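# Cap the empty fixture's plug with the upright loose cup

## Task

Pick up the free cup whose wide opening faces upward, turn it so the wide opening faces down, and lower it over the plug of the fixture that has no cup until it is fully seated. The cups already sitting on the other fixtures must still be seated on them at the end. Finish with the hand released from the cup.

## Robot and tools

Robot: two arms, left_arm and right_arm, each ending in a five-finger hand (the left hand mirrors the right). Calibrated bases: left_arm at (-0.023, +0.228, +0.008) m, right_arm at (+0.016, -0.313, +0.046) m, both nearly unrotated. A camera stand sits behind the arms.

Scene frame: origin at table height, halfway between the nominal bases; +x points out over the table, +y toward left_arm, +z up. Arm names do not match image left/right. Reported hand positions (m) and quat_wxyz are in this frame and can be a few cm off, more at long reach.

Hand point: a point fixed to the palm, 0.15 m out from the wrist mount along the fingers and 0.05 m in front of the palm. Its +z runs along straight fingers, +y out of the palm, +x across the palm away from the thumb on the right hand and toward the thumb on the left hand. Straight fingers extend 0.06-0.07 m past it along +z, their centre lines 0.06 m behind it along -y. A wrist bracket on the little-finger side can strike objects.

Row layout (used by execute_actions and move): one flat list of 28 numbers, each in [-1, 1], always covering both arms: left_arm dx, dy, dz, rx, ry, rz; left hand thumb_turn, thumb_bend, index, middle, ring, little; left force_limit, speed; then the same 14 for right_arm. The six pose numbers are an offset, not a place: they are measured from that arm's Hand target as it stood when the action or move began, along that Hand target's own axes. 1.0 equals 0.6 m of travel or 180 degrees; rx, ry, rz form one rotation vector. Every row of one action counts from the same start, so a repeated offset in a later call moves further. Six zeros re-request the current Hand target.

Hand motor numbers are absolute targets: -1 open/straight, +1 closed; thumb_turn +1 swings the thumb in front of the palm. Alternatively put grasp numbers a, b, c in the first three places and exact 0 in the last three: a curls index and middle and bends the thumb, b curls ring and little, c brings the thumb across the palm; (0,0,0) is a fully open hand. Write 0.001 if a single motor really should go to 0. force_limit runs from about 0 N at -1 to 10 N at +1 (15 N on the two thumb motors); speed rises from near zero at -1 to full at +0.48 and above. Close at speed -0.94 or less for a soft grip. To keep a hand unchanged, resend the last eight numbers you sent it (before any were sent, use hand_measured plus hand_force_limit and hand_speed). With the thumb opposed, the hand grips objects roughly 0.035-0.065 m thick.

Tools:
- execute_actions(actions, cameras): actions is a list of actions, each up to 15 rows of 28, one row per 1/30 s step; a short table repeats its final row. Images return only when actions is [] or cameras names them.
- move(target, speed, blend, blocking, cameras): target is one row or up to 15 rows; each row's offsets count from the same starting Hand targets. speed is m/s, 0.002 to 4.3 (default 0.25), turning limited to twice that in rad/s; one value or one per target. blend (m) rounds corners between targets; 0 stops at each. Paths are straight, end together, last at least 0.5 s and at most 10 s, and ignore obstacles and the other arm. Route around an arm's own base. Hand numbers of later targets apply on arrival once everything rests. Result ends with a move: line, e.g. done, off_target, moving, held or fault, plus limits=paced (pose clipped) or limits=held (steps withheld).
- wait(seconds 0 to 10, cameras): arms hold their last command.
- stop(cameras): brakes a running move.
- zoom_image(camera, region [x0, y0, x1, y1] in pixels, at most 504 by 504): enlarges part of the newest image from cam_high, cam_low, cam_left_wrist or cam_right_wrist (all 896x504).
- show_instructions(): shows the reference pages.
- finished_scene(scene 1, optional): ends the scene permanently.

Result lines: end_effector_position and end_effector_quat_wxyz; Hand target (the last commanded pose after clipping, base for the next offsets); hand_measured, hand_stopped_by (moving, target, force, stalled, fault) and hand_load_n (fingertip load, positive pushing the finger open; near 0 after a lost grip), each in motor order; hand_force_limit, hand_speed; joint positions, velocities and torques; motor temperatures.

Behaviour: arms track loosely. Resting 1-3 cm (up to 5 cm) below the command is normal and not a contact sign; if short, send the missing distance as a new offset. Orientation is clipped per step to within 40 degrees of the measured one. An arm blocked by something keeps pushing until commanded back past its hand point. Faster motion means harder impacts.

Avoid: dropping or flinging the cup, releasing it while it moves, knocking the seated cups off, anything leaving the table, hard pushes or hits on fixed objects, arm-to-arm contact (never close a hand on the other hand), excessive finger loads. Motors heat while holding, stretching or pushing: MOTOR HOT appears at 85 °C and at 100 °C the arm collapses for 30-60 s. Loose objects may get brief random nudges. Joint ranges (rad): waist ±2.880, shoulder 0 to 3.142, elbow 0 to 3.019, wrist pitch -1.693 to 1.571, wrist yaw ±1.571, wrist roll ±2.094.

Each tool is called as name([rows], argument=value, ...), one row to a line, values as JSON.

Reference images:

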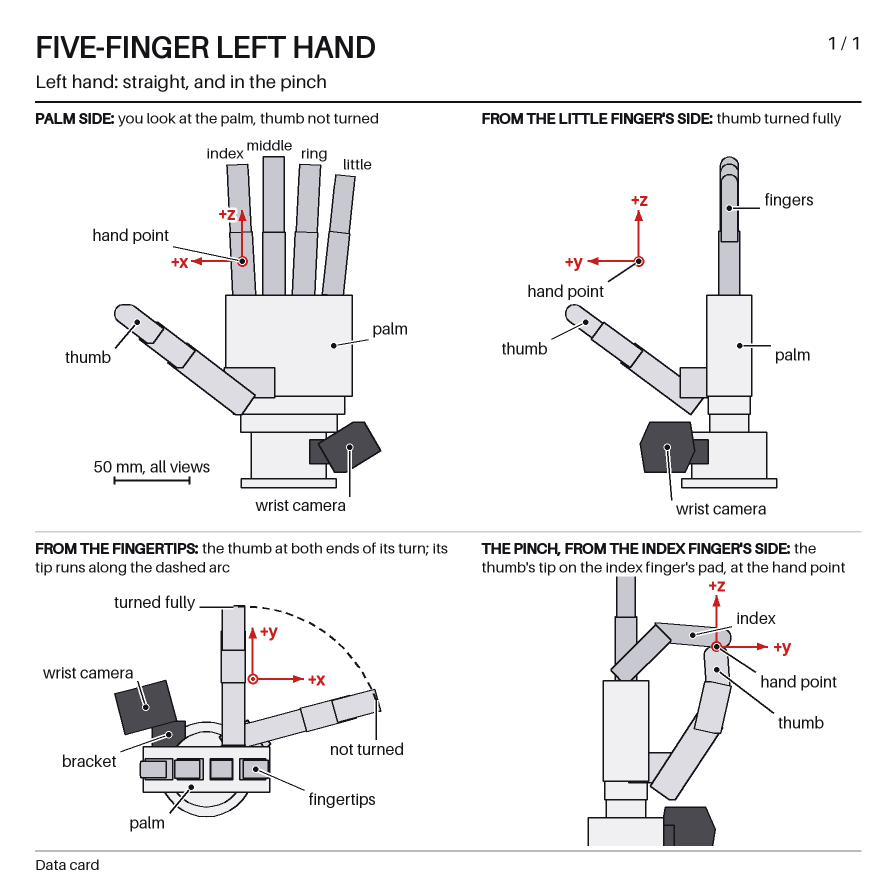

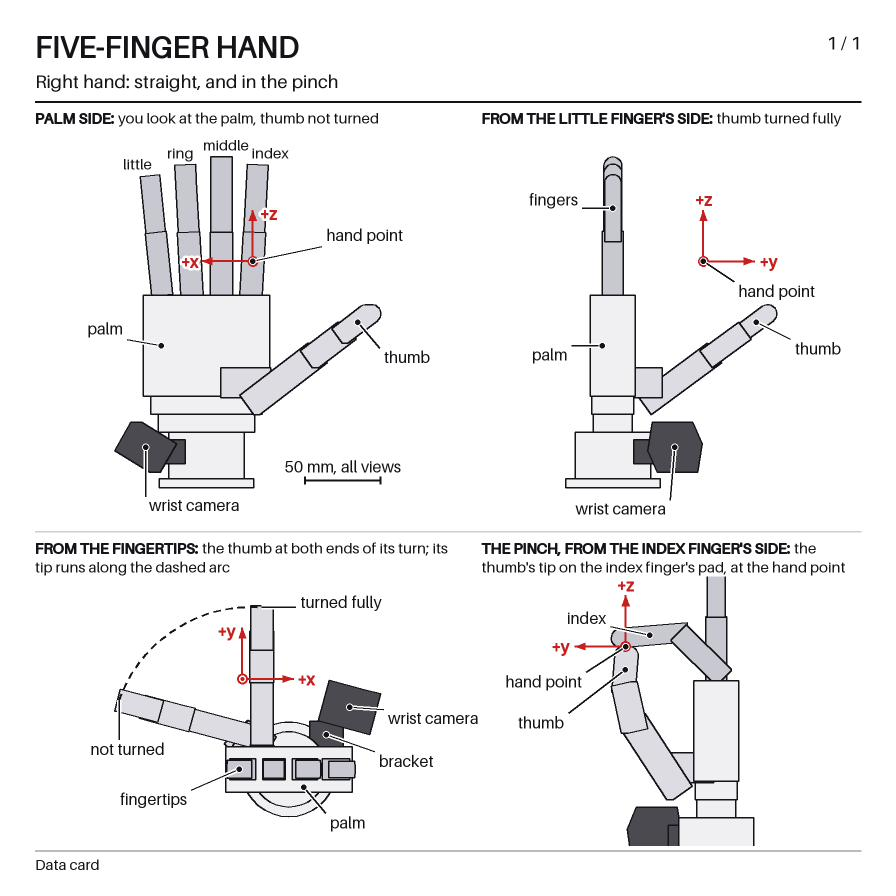

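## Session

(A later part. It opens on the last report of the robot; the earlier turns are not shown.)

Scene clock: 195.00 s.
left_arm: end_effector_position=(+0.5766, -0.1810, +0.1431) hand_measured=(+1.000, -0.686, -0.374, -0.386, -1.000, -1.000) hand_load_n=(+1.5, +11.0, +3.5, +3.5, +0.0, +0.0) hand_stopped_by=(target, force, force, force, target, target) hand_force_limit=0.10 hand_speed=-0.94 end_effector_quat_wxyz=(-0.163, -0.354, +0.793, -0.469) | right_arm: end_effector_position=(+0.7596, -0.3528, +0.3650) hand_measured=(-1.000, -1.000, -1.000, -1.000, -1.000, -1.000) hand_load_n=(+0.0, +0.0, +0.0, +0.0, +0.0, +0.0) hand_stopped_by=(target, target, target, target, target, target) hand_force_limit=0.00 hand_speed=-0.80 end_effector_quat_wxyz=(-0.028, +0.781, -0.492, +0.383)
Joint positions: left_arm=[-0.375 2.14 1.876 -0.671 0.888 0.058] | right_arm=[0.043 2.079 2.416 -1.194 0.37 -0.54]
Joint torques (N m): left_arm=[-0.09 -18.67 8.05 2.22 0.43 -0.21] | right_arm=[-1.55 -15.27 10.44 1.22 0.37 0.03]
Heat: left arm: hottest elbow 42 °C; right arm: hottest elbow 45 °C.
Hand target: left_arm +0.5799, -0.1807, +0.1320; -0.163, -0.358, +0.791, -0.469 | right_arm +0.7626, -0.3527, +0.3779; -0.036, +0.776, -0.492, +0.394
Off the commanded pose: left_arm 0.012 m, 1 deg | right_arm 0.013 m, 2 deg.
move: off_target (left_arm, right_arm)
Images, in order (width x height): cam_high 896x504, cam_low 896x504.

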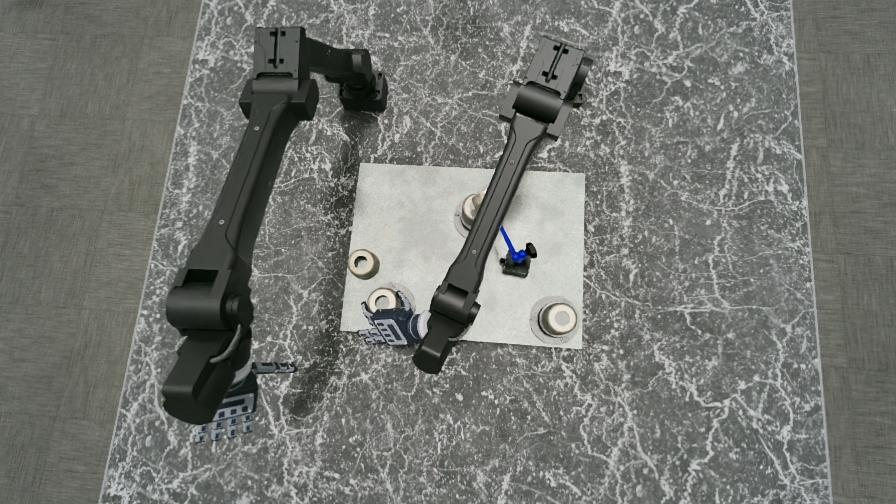

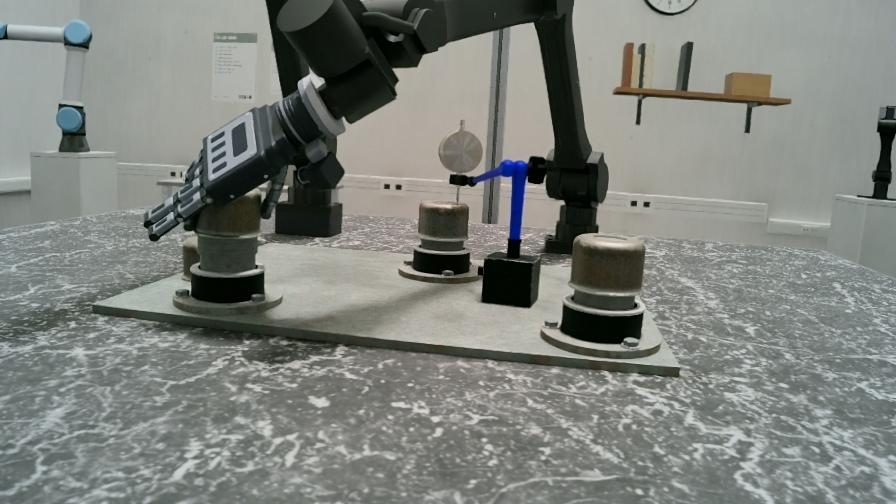

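move(target=[0.0079,-0.0083,-0.0067,0,0,0,1,0.3,0.1,0.1,-1,-1,0.1,-0.94,-0.0425,0.0357,-0.049,-0.0536,-0.1051,-0.032,-1,-1,-1,-1,-1,-1,0,-0.8], speed=0.1, cameras=["all"])

Scene clock: 201.50 s.
left_arm: end_effector_position=(+0.5766, -0.1810, +0.1431) hand_measured=(+1.000, -0.686, -0.374, -0.386, -1.000, -1.000) hand_load_n=(+2.0, +11.0, +3.0, +3.5, +0.0, +0.0) hand_stopped_by=(target, force, force, force, target, target) hand_force_limit=0.10 hand_speed=-0.94 end_effector_quat_wxyz=(-0.163, -0.354, +0.793, -0.469) | right_arm: end_effector_position=(+0.7184, -0.3267, +0.3678) hand_measured=(-1.000, -1.000, -1.000, -1.000, -1.000, -1.000) hand_load_n=(+0.0, +0.0, +0.0, +0.0, +0.0, +0.0) hand_stopped_by=(target, target, target, target, target, target) hand_force_limit=0.00 hand_speed=-0.80 end_effector_quat_wxyz=(-0.047, +0.849, -0.463, +0.249)
Joint positions: left_arm=[-0.375 2.14 1.876 -0.671 0.888 0.058] | right_arm=[0.034 2.286 2.883 -1.682 0.17 -0.576]
Joint torques (N m): left_arm=[-0.09 -19.43 8.75 1.57 0.35 -0.2] | right_arm=[-2.37 -14.51 11.32 0.43 0.13 -0.05]
Heat: left arm: hottest elbow 42 °C; right arm: hottest elbow 45 °C.
Hand target: left_arm +0.5799, -0.1807, +0.1399; -0.163, -0.358, +0.791, -0.469 | right_arm +0.7226, -0.3337, +0.3740; -0.031, +0.854, -0.471, +0.220
Off the commanded pose: left_arm 0.005 m, 1 deg | right_arm 0.010 m, 4 deg.
elbow stopped short (right arm): the move would have taken joint 3 (elbow) straighter than the controller allows.
move: off_target (right_arm)

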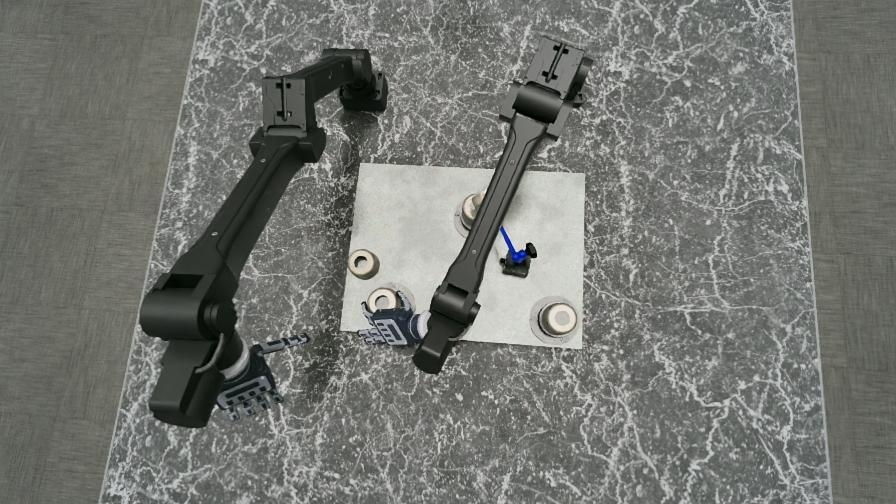

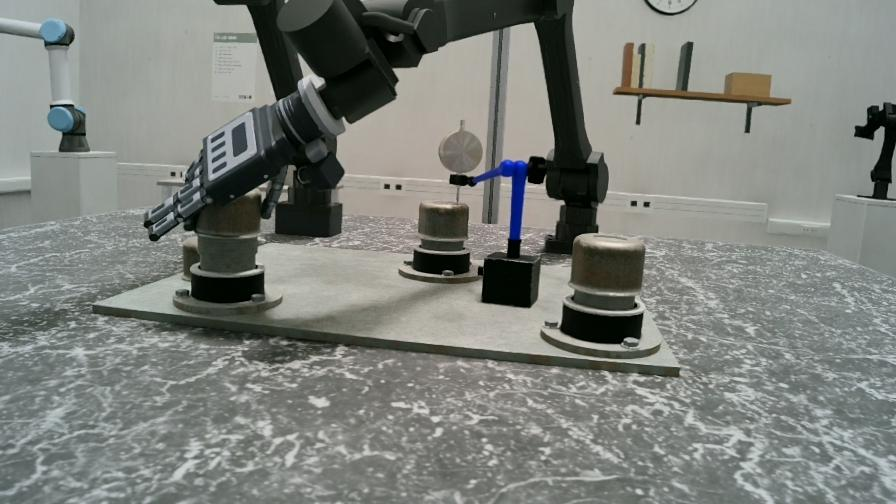

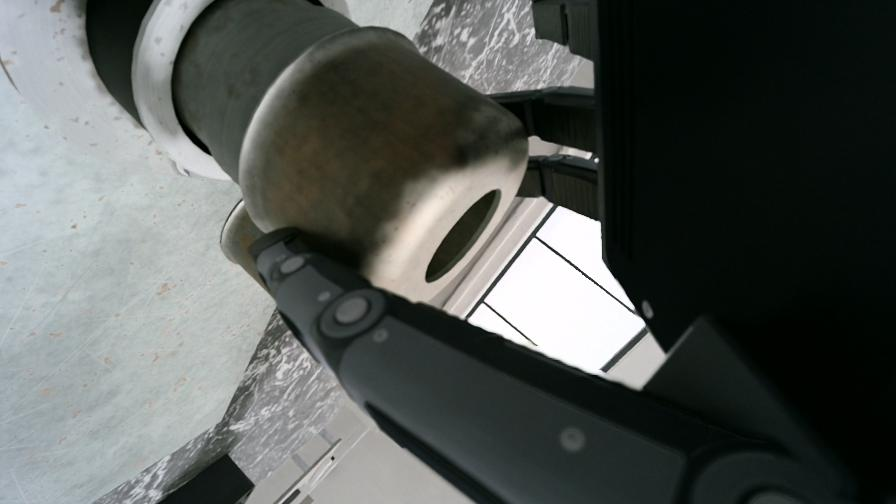

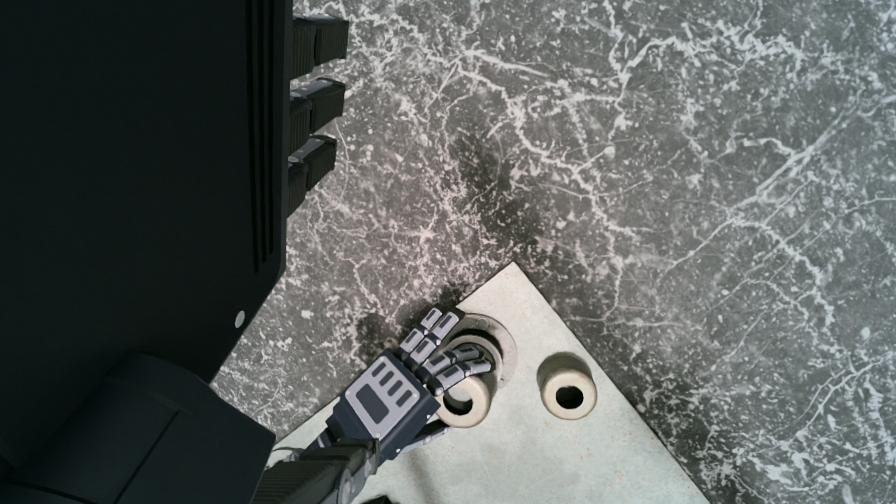

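zoom_image(camera="cam_left_wrist", region=[80, 0, 560, 310])

zoom_image(camera="cam_right_wrist", region=[390, 280, 610, 450])

Scaled by 1.050 from the camera's 896x504 image, which has a finer 1280x720 frame.

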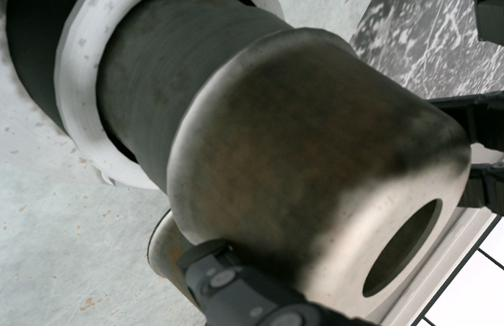

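Scaled by 2.291 from the camera's 896x504 image, which has a finer 1280x720 frame.

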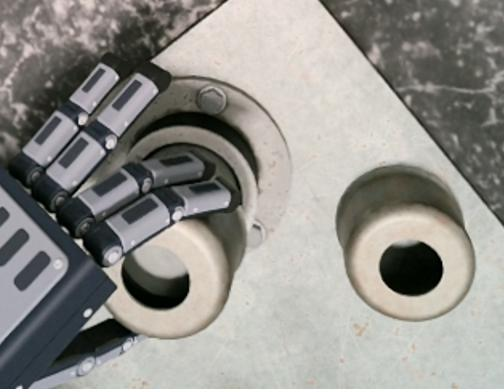

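zoom_image(camera="cam_left_wrist", region=[150, 0, 450, 170])

zoom_image(camera="cam_left_wrist", region=[130, 80, 330, 260])

Scaled by 1.680 from the camera's 896x504 image, which has a finer 1280x720 frame.

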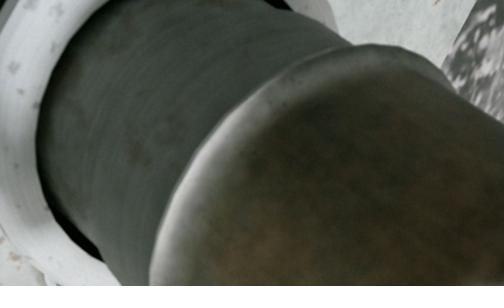

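Scaled by 2.520 from the camera's 896x504 image, which has a finer 1280x720 frame.

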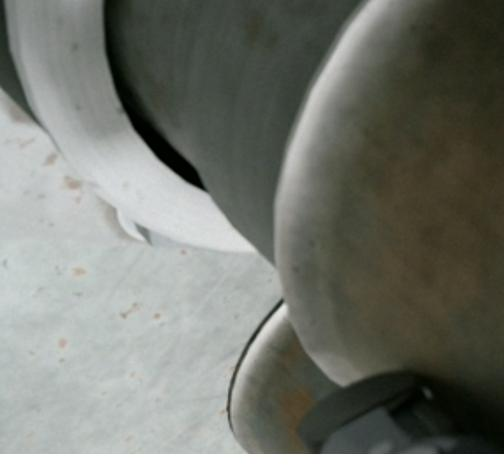

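move(target=[-0.0049,0.0052,0.0042,-0.0092,-0.0034,-0.0065,1,0.3,0.1,0.1,-1,-1,0.1,-0.94,0,0,0,0,0,0,-1,-1,-1,-1,-1,-1,0,-0.8], speed=0.02, cameras=["cam_high", "cam_low", "cam_left_wrist"])

zoom_image(camera="cam_low", region=[170, 150, 310, 270])

Scene clock: 209.60 s.
left_arm: end_effector_position=(+0.5771, -0.1793, +0.1411) hand_measured=(+1.000, -0.686, -0.374, -0.386, -1.000, -1.000) hand_load_n=(-2.0, +10.0, +5.5, +6.0, +0.0, +0.0) hand_stopped_by=(target, force, force, force, target, target) hand_force_limit=0.10 hand_speed=-0.94 end_effector_quat_wxyz=(-0.160, -0.360, +0.795, -0.462) | right_arm: end_effector_position=(+0.7183, -0.3267, +0.3678) hand_measured=(-1.000, -1.000, -1.000, -1.000, -1.000, -1.000) hand_load_n=(+0.0, +0.0, +0.0, +0.0, +0.0, +0.0) hand_stopped_by=(target, target, target, target, target, target) hand_force_limit=0.00 hand_speed=-0.80 end_effector_quat_wxyz=(-0.047, +0.849, -0.463, +0.249)
Joint positions: left_arm=[-0.375 2.14 1.878 -0.685 0.872 0.058] | right_arm=[0.034 2.286 2.883 -1.682 0.17 -0.577]
Joint torques (N m): left_arm=[-0.67 -18.2 10.62 0.18 0.48 -0.15] | right_arm=[-2.43 -14.62 11.34 0.42 0.13 -0.07]
Heat: left arm: hottest elbow 42 °C; right arm: hottest elbow 44 °C.
Hand target: left_arm +0.5798, -0.1807, +0.1349; -0.169, -0.366, +0.795, -0.454 | right_arm +0.7226, -0.3336, +0.3740; -0.031, +0.854, -0.471, +0.220
Off the commanded pose: left_arm 0.007 m, 2 deg | right_arm 0.010 m, 4 deg.
elbow stopped short (right arm): the move would have taken joint 3 (elbow) straighter than the controller allows.
move: off_target (right_arm)
Images, in order (width x height): cam_high 896x504, cam_low 896x504, cam_left_wrist 896x504.

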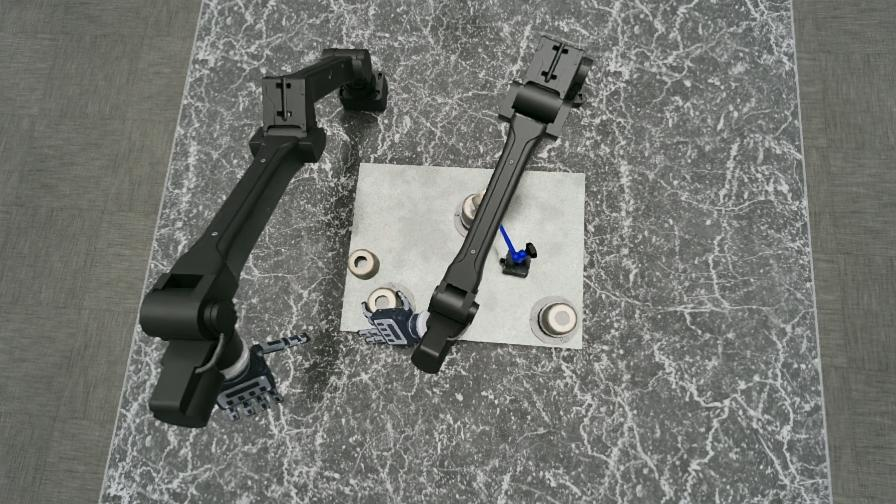

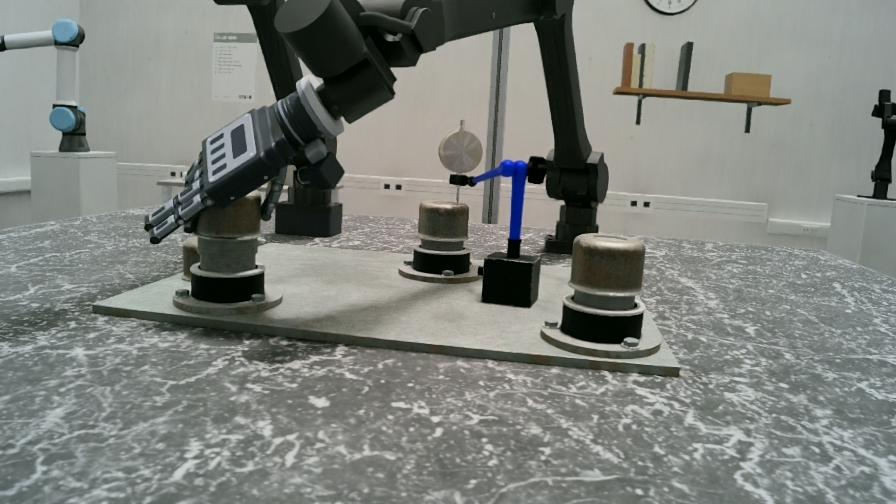

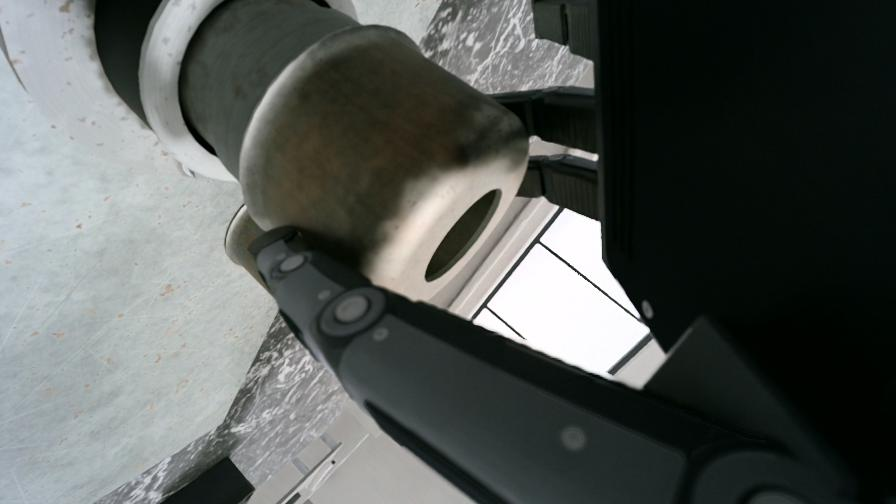

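Scaled by 3.600 from the camera's 896x504 image, which has a finer 1280x720 frame.

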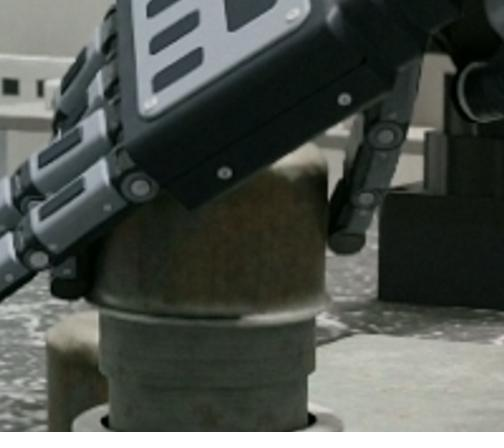

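move(target=[-0.01,0.01,0.0089,0,0,0,1,0.3,0.1,0.1,-1,-1,0.1,-0.94,0,0,0,0,0,0,-1,-1,-1,-1,-1,-1,0,-0.8], speed=0.02, cameras=["cam_high", "cam_low"])

zoom_image(camera="cam_low", region=[170, 150, 310, 270])

zoom_image(camera="cam_high", region=[355, 275, 405, 325])

Scene clock: 211.17 s.
left_arm: end_effector_position=(+0.5770, -0.1793, +0.1411) hand_measured=(+1.000, -0.686, -0.374, -0.386, -1.000, -1.000) hand_load_n=(-2.0, +9.5, +5.0, +6.0, +0.0, +0.0) hand_stopped_by=(target, force, force, force, target, target) hand_force_limit=0.10 hand_speed=-0.94 end_effector_quat_wxyz=(-0.160, -0.360, +0.795, -0.462) | right_arm: end_effector_position=(+0.7183, -0.3267, +0.3678) hand_measured=(-1.000, -1.000, -1.000, -1.000, -1.000, -1.000) hand_load_n=(+0.0, +0.0, +0.0, +0.0, +0.0, +0.0) hand_stopped_by=(target, target, target, target, target, target) hand_force_limit=0.00 hand_speed=-0.80 end_effector_quat_wxyz=(-0.047, +0.849, -0.463, +0.249)
Joint positions: left_arm=[-0.375 2.14 1.878 -0.685 0.872 0.058] | right_arm=[0.034 2.286 2.883 -1.682 0.17 -0.577]
Joint torques (N m): left_arm=[-0.32 -17.67 9.7 0.84 0.49 -0.12] | right_arm=[-2.2 -14.68 11.37 0.42 0.13 -0.07]
Heat: left arm: hottest elbow 42 °C; right arm: hottest elbow 44 °C.
Hand target: left_arm +0.5797, -0.1807, +0.1249; -0.169, -0.366, +0.795, -0.454 | right_arm +0.7226, -0.3336, +0.3740; -0.031, +0.854, -0.471, +0.220
Off the commanded pose: left_arm 0.016 m, 2 deg | right_arm 0.010 m, 4 deg.
elbow stopped short (right arm): the move would have taken joint 3 (elbow) straighter than the controller allows.
move: off_target (left_arm, right_arm)
Images, in order (width x height): cam_high 896x504, cam_low 896x504.

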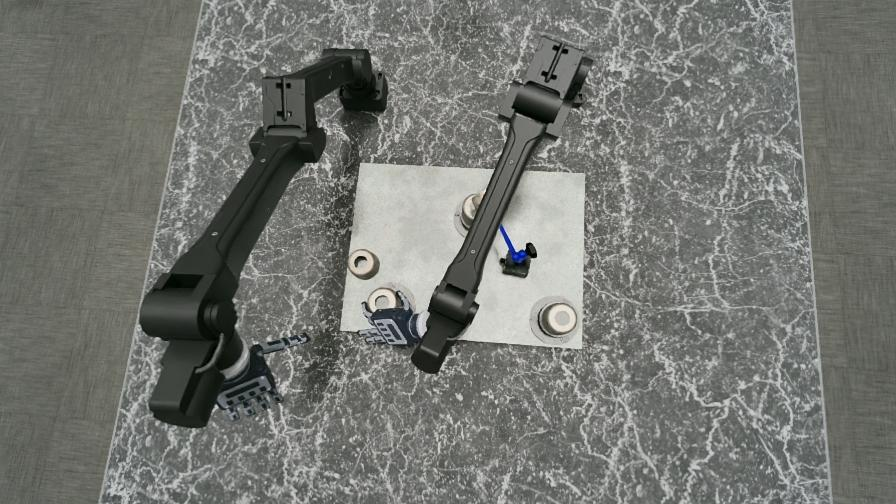

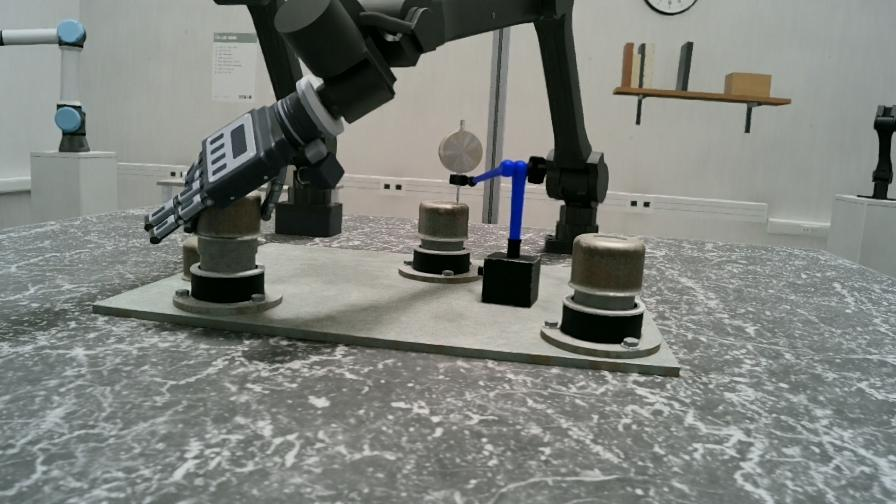

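Scaled by 3.600 from the camera's 896x504 image, which has a finer 1280x720 frame.

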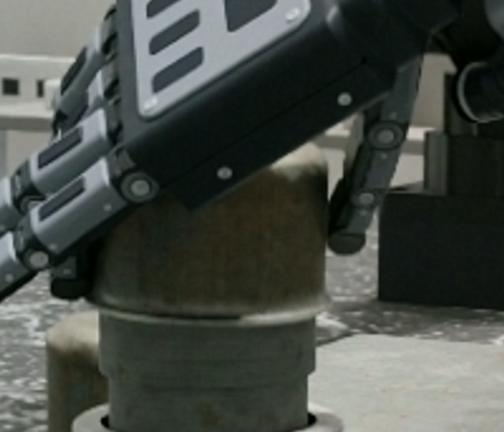

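Scaled by 10.080 from the camera's 896x504 image, which has a finer 1280x720 frame.

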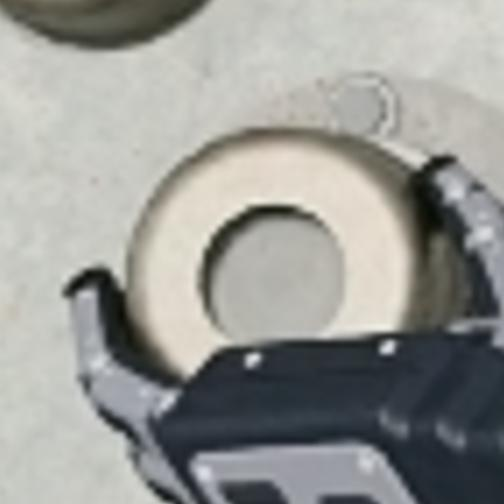

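move(target=[-0.01,0.01,0.0089,0,0,0,1,0.3,0.1,0.1,-1,-1,0.1,-0.94,0,0,0,0,0,0,-1,-1,-1,-1,-1,-1,0,-0.8], speed=0.02, cameras=["cam_low"])

zoom_image(camera="cam_low", region=[170, 150, 310, 270])

Scene clock: 215.23 s.
left_arm: end_effector_position=(+0.5774, -0.1795, +0.1396) hand_measured=(+1.000, -0.686, -0.374, -0.386, -1.000, -1.000) hand_load_n=(+0.0, +10.0, +4.5, +4.5, +0.0, +0.0) hand_stopped_by=(target, force, force, force, target, target) hand_force_limit=0.10 hand_speed=-0.94 end_effector_quat_wxyz=(-0.160, -0.360, +0.795, -0.462) | right_arm: end_effector_position=(+0.7183, -0.3267, +0.3678) hand_measured=(-1.000, -1.000, -1.000, -1.000, -1.000, -1.000) hand_load_n=(+0.0, +0.0, +0.0, +0.0, +0.0, +0.0) hand_stopped_by=(target, target, target, target, target, target) hand_force_limit=0.00 hand_speed=-0.80 end_effector_quat_wxyz=(-0.047, +0.849, -0.463, +0.249)
Joint positions: left_arm=[-0.375 2.142 1.878 -0.683 0.872 0.058] | right_arm=[0.034 2.286 2.883 -1.682 0.17 -0.577]
Joint torques (N m): left_arm=[-0.67 -17.32 8.9 1.61 0.5 -0.1] | right_arm=[-2.32 -14.56 11.34 0.39 0.14 -0.08]
Heat: left arm: hottest elbow 42 °C; right arm: hottest elbow 44 °C.
Hand target: left_arm +0.5797, -0.1807, +0.1147; -0.169, -0.366, +0.795, -0.454 | right_arm +0.7226, -0.3336, +0.3740; -0.031, +0.854, -0.471, +0.220
Off the commanded pose: left_arm 0.025 m, 2 deg | right_arm 0.010 m, 4 deg.
elbow stopped short (right arm): the move would have taken joint 3 (elbow) straighter than the controller allows.
move: off_target (left_arm, right_arm)
Images, in order (width x height): cam_low 896x504.

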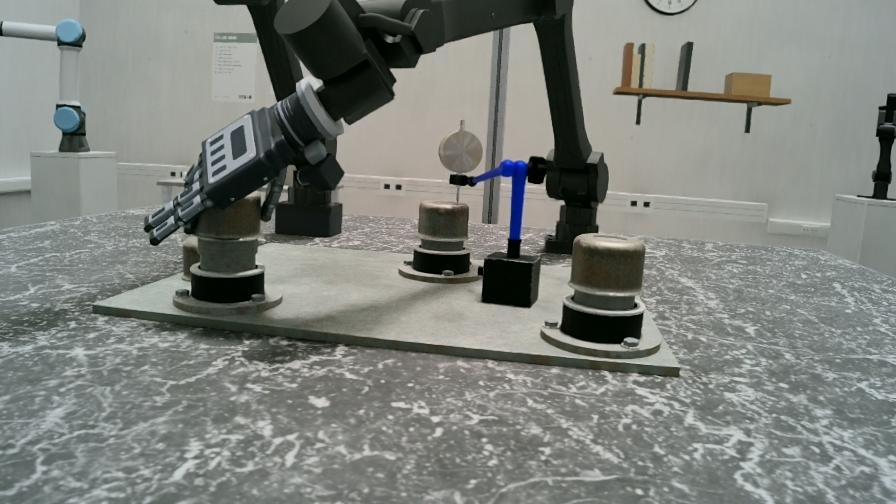

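Scaled by 3.600 from the camera's 896x504 image, which has a finer 1280x720 frame.

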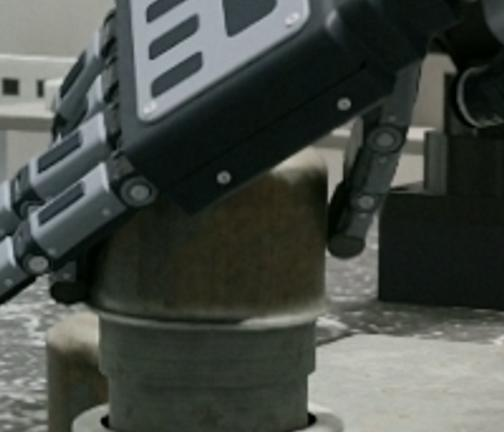

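move(target=[-0.01,0.01,0.0089,0,0,0,1,0.3,0.1,0.1,-1,-1,0.1,-0.94,0,0,0,0,0,0,-1,-1,-1,-1,-1,-1,0,-0.8], speed=0.02, cameras=["cam_low"])

zoom_image(camera="cam_low", region=[170, 150, 310, 270])

Scene clock: 217.07 s.
left_arm: end_effector_position=(+0.5780, -0.1800, +0.1231) hand_measured=(+1.000, -0.686, -0.374, -0.386, -1.000, -1.000) hand_load_n=(+0.5, +10.5, +5.0, +4.0, +0.0, +0.0) hand_stopped_by=(target, force, force, force, target, target) hand_force_limit=0.10 hand_speed=-0.94 end_effector_quat_wxyz=(-0.164, -0.362, +0.795, -0.459) | right_arm: end_effector_position=(+0.7183, -0.3267, +0.3678) hand_measured=(-1.000, -1.000, -1.000, -1.000, -1.000, -1.000) hand_load_n=(+0.0, -0.5, +0.0, +0.0, +0.0, +0.0) hand_stopped_by=(target, target, target, target, target, target) hand_force_limit=0.00 hand_speed=-0.80 end_effector_quat_wxyz=(-0.047, +0.849, -0.463, +0.249)
Joint positions: left_arm=[-0.375 2.165 1.872 -0.666 0.875 0.059] | right_arm=[0.034 2.286 2.883 -1.682 0.17 -0.577]
Joint torques (N m): left_arm=[-0.5 -18.49 8.02 1.74 0.37 -0.07] | right_arm=[-2.2 -14.51 11.29 0.47 0.13 -0.06]
Heat: left arm: hottest elbow 42 °C; right arm: hottest elbow 44 °C.
Hand target: left_arm +0.5798, -0.1807, +0.1050; -0.169, -0.366, +0.795, -0.454 | right_arm +0.7226, -0.3336, +0.3740; -0.031, +0.854, -0.471, +0.220
Off the commanded pose: left_arm 0.018 m, 1 deg | right_arm 0.010 m, 4 deg.
elbow stopped short (right arm): the move would have taken joint 3 (elbow) straighter than the controller allows.
move: off_target (left_arm, right_arm)
Images, in order (width x height): cam_low 896x504.

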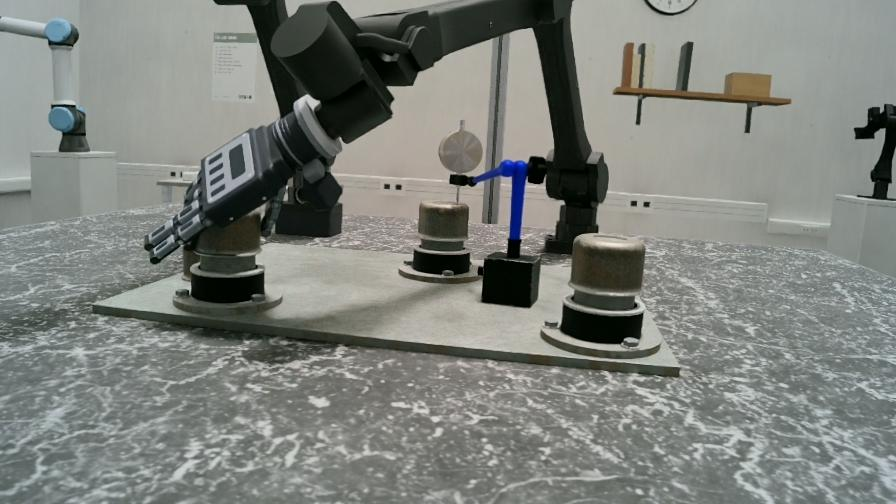

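Scaled by 3.600 from the camera's 896x504 image, which has a finer 1280x720 frame.

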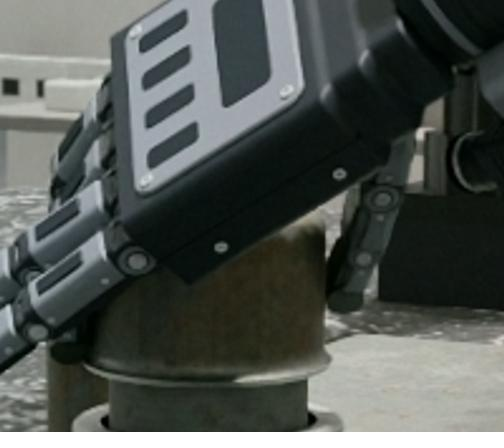

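move(target=[-0.004,0.004,0.0036,0,0,0,1,0.3,0.1,0.1,-1,-1,0.1,-0.94,0,0,0,0,0,0,-1,-1,-1,-1,-1,-1,0,-0.8], speed=0.02, cameras=["cam_low","cam_high"])

Scene clock: 219.50 s.
left_arm: end_effector_position=(+0.5781, -0.1801, +0.1218) hand_measured=(+1.000, -0.686, -0.374, -0.386, -1.000, -1.000) hand_load_n=(+1.0, +10.5, +4.5, +4.0, +0.0, +0.0) hand_stopped_by=(target, force, force, force, target, target) hand_force_limit=0.10 hand_speed=-0.94 end_effector_quat_wxyz=(-0.165, -0.362, +0.795, -0.459) | right_arm: end_effector_position=(+0.7183, -0.3267, +0.3678) hand_measured=(-1.000, -1.000, -1.000, -1.000, -1.000, -1.000) hand_load_n=(+0.0, +0.0, +0.0, +0.0, +0.0, +0.0) hand_stopped_by=(target, target, target, target, target, target) hand_force_limit=0.00 hand_speed=-0.80 end_effector_quat_wxyz=(-0.047, +0.849, -0.463, +0.249)
Joint positions: left_arm=[-0.375 2.166 1.872 -0.665 0.875 0.059] | right_arm=[0.034 2.286 2.883 -1.682 0.17 -0.577]
Joint torques (N m): left_arm=[-0.62 -17.79 8.16 1.98 0.38 -0.12] | right_arm=[-2.08 -14.68 11.34 0.38 0.14 -0.07]
Heat: left arm: hottest elbow 42 °C; right arm: hottest elbow 44 °C.
Hand target: left_arm +0.5797, -0.1808, +0.1008; -0.169, -0.366, +0.795, -0.454 | right_arm +0.7226, -0.3336, +0.3740; -0.031, +0.854, -0.471, +0.220
Off the commanded pose: left_arm 0.021 m, 1 deg | right_arm 0.010 m, 4 deg.
elbow stopped short (right arm): the move would have taken joint 3 (elbow) straighter than the controller allows.
move: off_target (left_arm, right_arm)
Images, in order (width x height): cam_high 896x504, cam_low 896x504.

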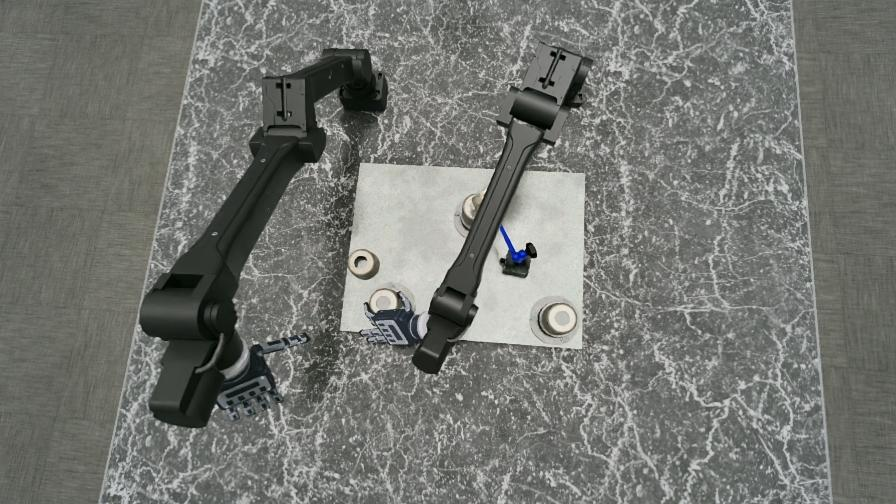

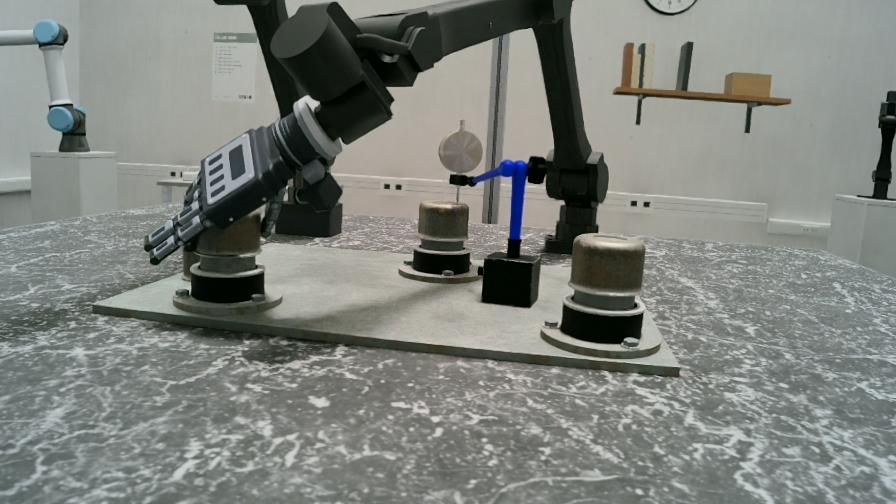

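zoom_image(camera="cam_low", region=[170, 190, 310, 310])

zoom_image(camera="cam_low", region=[530, 225, 670, 345])

Scaled by 3.600 from the camera's 896x504 image, which has a finer 1280x720 frame.

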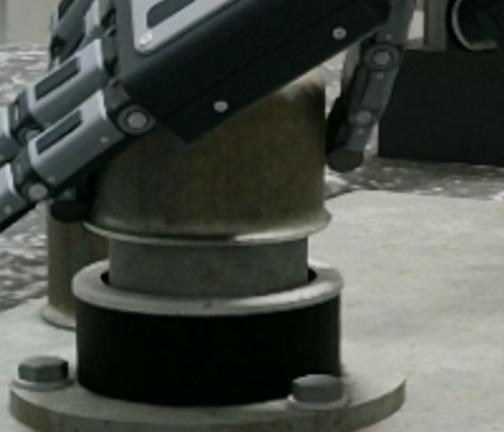

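Scaled by 3.600 from the camera's 896x504 image, which has a finer 1280x720 frame.

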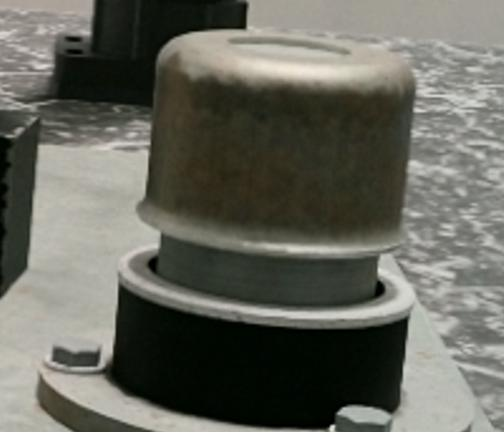

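move(target=[-0.006,0.006,0.0053,0,0,0,1,0.3,0.1,0.1,-1,-1,0.1,-0.94,0,0,0,0,0,0,-1,-1,-1,-1,-1,-1,0,-0.8], speed=0.02, cameras=["cam_low","cam_high"])

zoom_image(camera="cam_low", region=[170, 190, 310, 310])

zoom_image(camera="cam_high", region=[355, 275, 425, 325])

zoom_image(camera="cam_high", region=[525, 293, 595, 343])

Scene clock: 223.00 s.
left_arm: end_effector_position=(+0.5781, -0.1801, +0.1193) hand_measured=(+1.000, -0.686, -0.374, -0.386, -1.000, -1.000) hand_load_n=(+1.0, +11.0, +4.5, +4.0, +0.0, +0.0) hand_stopped_by=(target, force, force, force, target, target) hand_force_limit=0.10 hand_speed=-0.94 end_effector_quat_wxyz=(-0.164, -0.361, +0.795, -0.460) | right_arm: end_effector_position=(+0.7183, -0.3267, +0.3678) hand_measured=(-1.000, -1.000, -1.000, -1.000, -1.000, -1.000) hand_load_n=(+0.0, +0.0, +0.0, +0.0, +0.0, +0.0) hand_stopped_by=(target, target, target, target, target, target) hand_force_limit=0.00 hand_speed=-0.80 end_effector_quat_wxyz=(-0.047, +0.849, -0.463, +0.249)
Joint positions: left_arm=[-0.375 2.167 1.865 -0.654 0.876 0.059] | right_arm=[0.034 2.286 2.883 -1.682 0.17 -0.577]
Joint torques (N m): left_arm=[-0.5 -17.49 7.97 2.21 0.35 -0.1] | right_arm=[-2.49 -14.39 11.34 0.44 0.14 -0.08]
Heat: left arm: hottest elbow 42 °C; right arm: hottest elbow 43 °C.
Hand target: left_arm +0.5797, -0.1807, +0.0947; -0.169, -0.366, +0.795, -0.454 | right_arm +0.7226, -0.3336, +0.3740; -0.031, +0.854, -0.471, +0.220
Off the commanded pose: left_arm 0.025 m, 1 deg | right_arm 0.010 m, 4 deg.
elbow stopped short (right arm): the move would have taken joint 3 (elbow) straighter than the controller allows.
move: off_target (left_arm, right_arm)
Images, in order (width x height): cam_high 896x504, cam_low 896x504.

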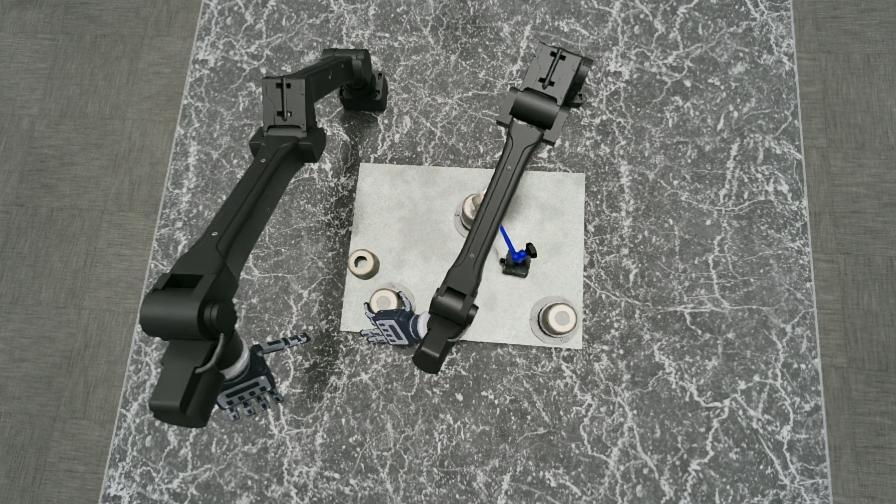

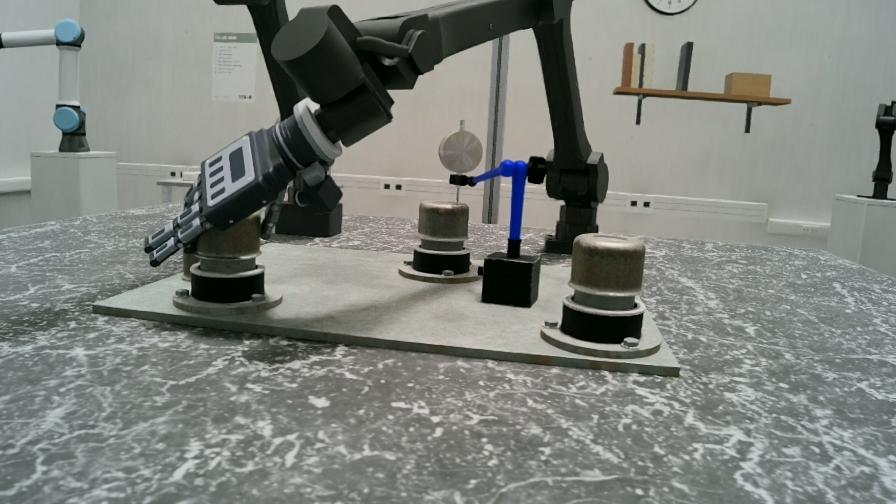

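Scaled by 3.600 from the camera's 896x504 image, which has a finer 1280x720 frame.

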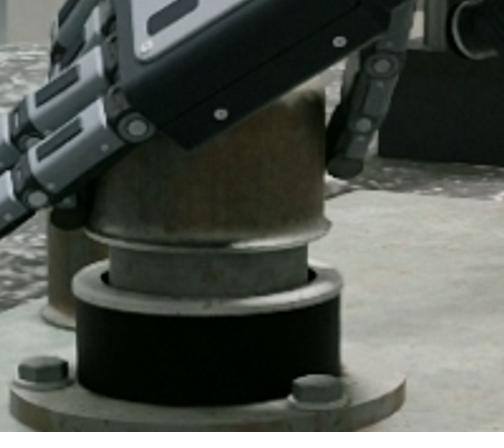

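Scaled by 7.200 from the camera's 896x504 image, which has a finer 1280x720 frame.

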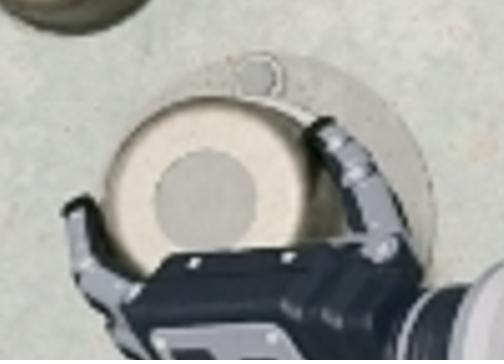

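Scaled by 7.200 from the camera's 896x504 image, which has a finer 1280x720 frame.

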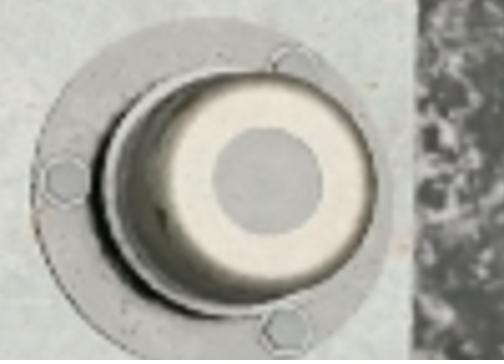

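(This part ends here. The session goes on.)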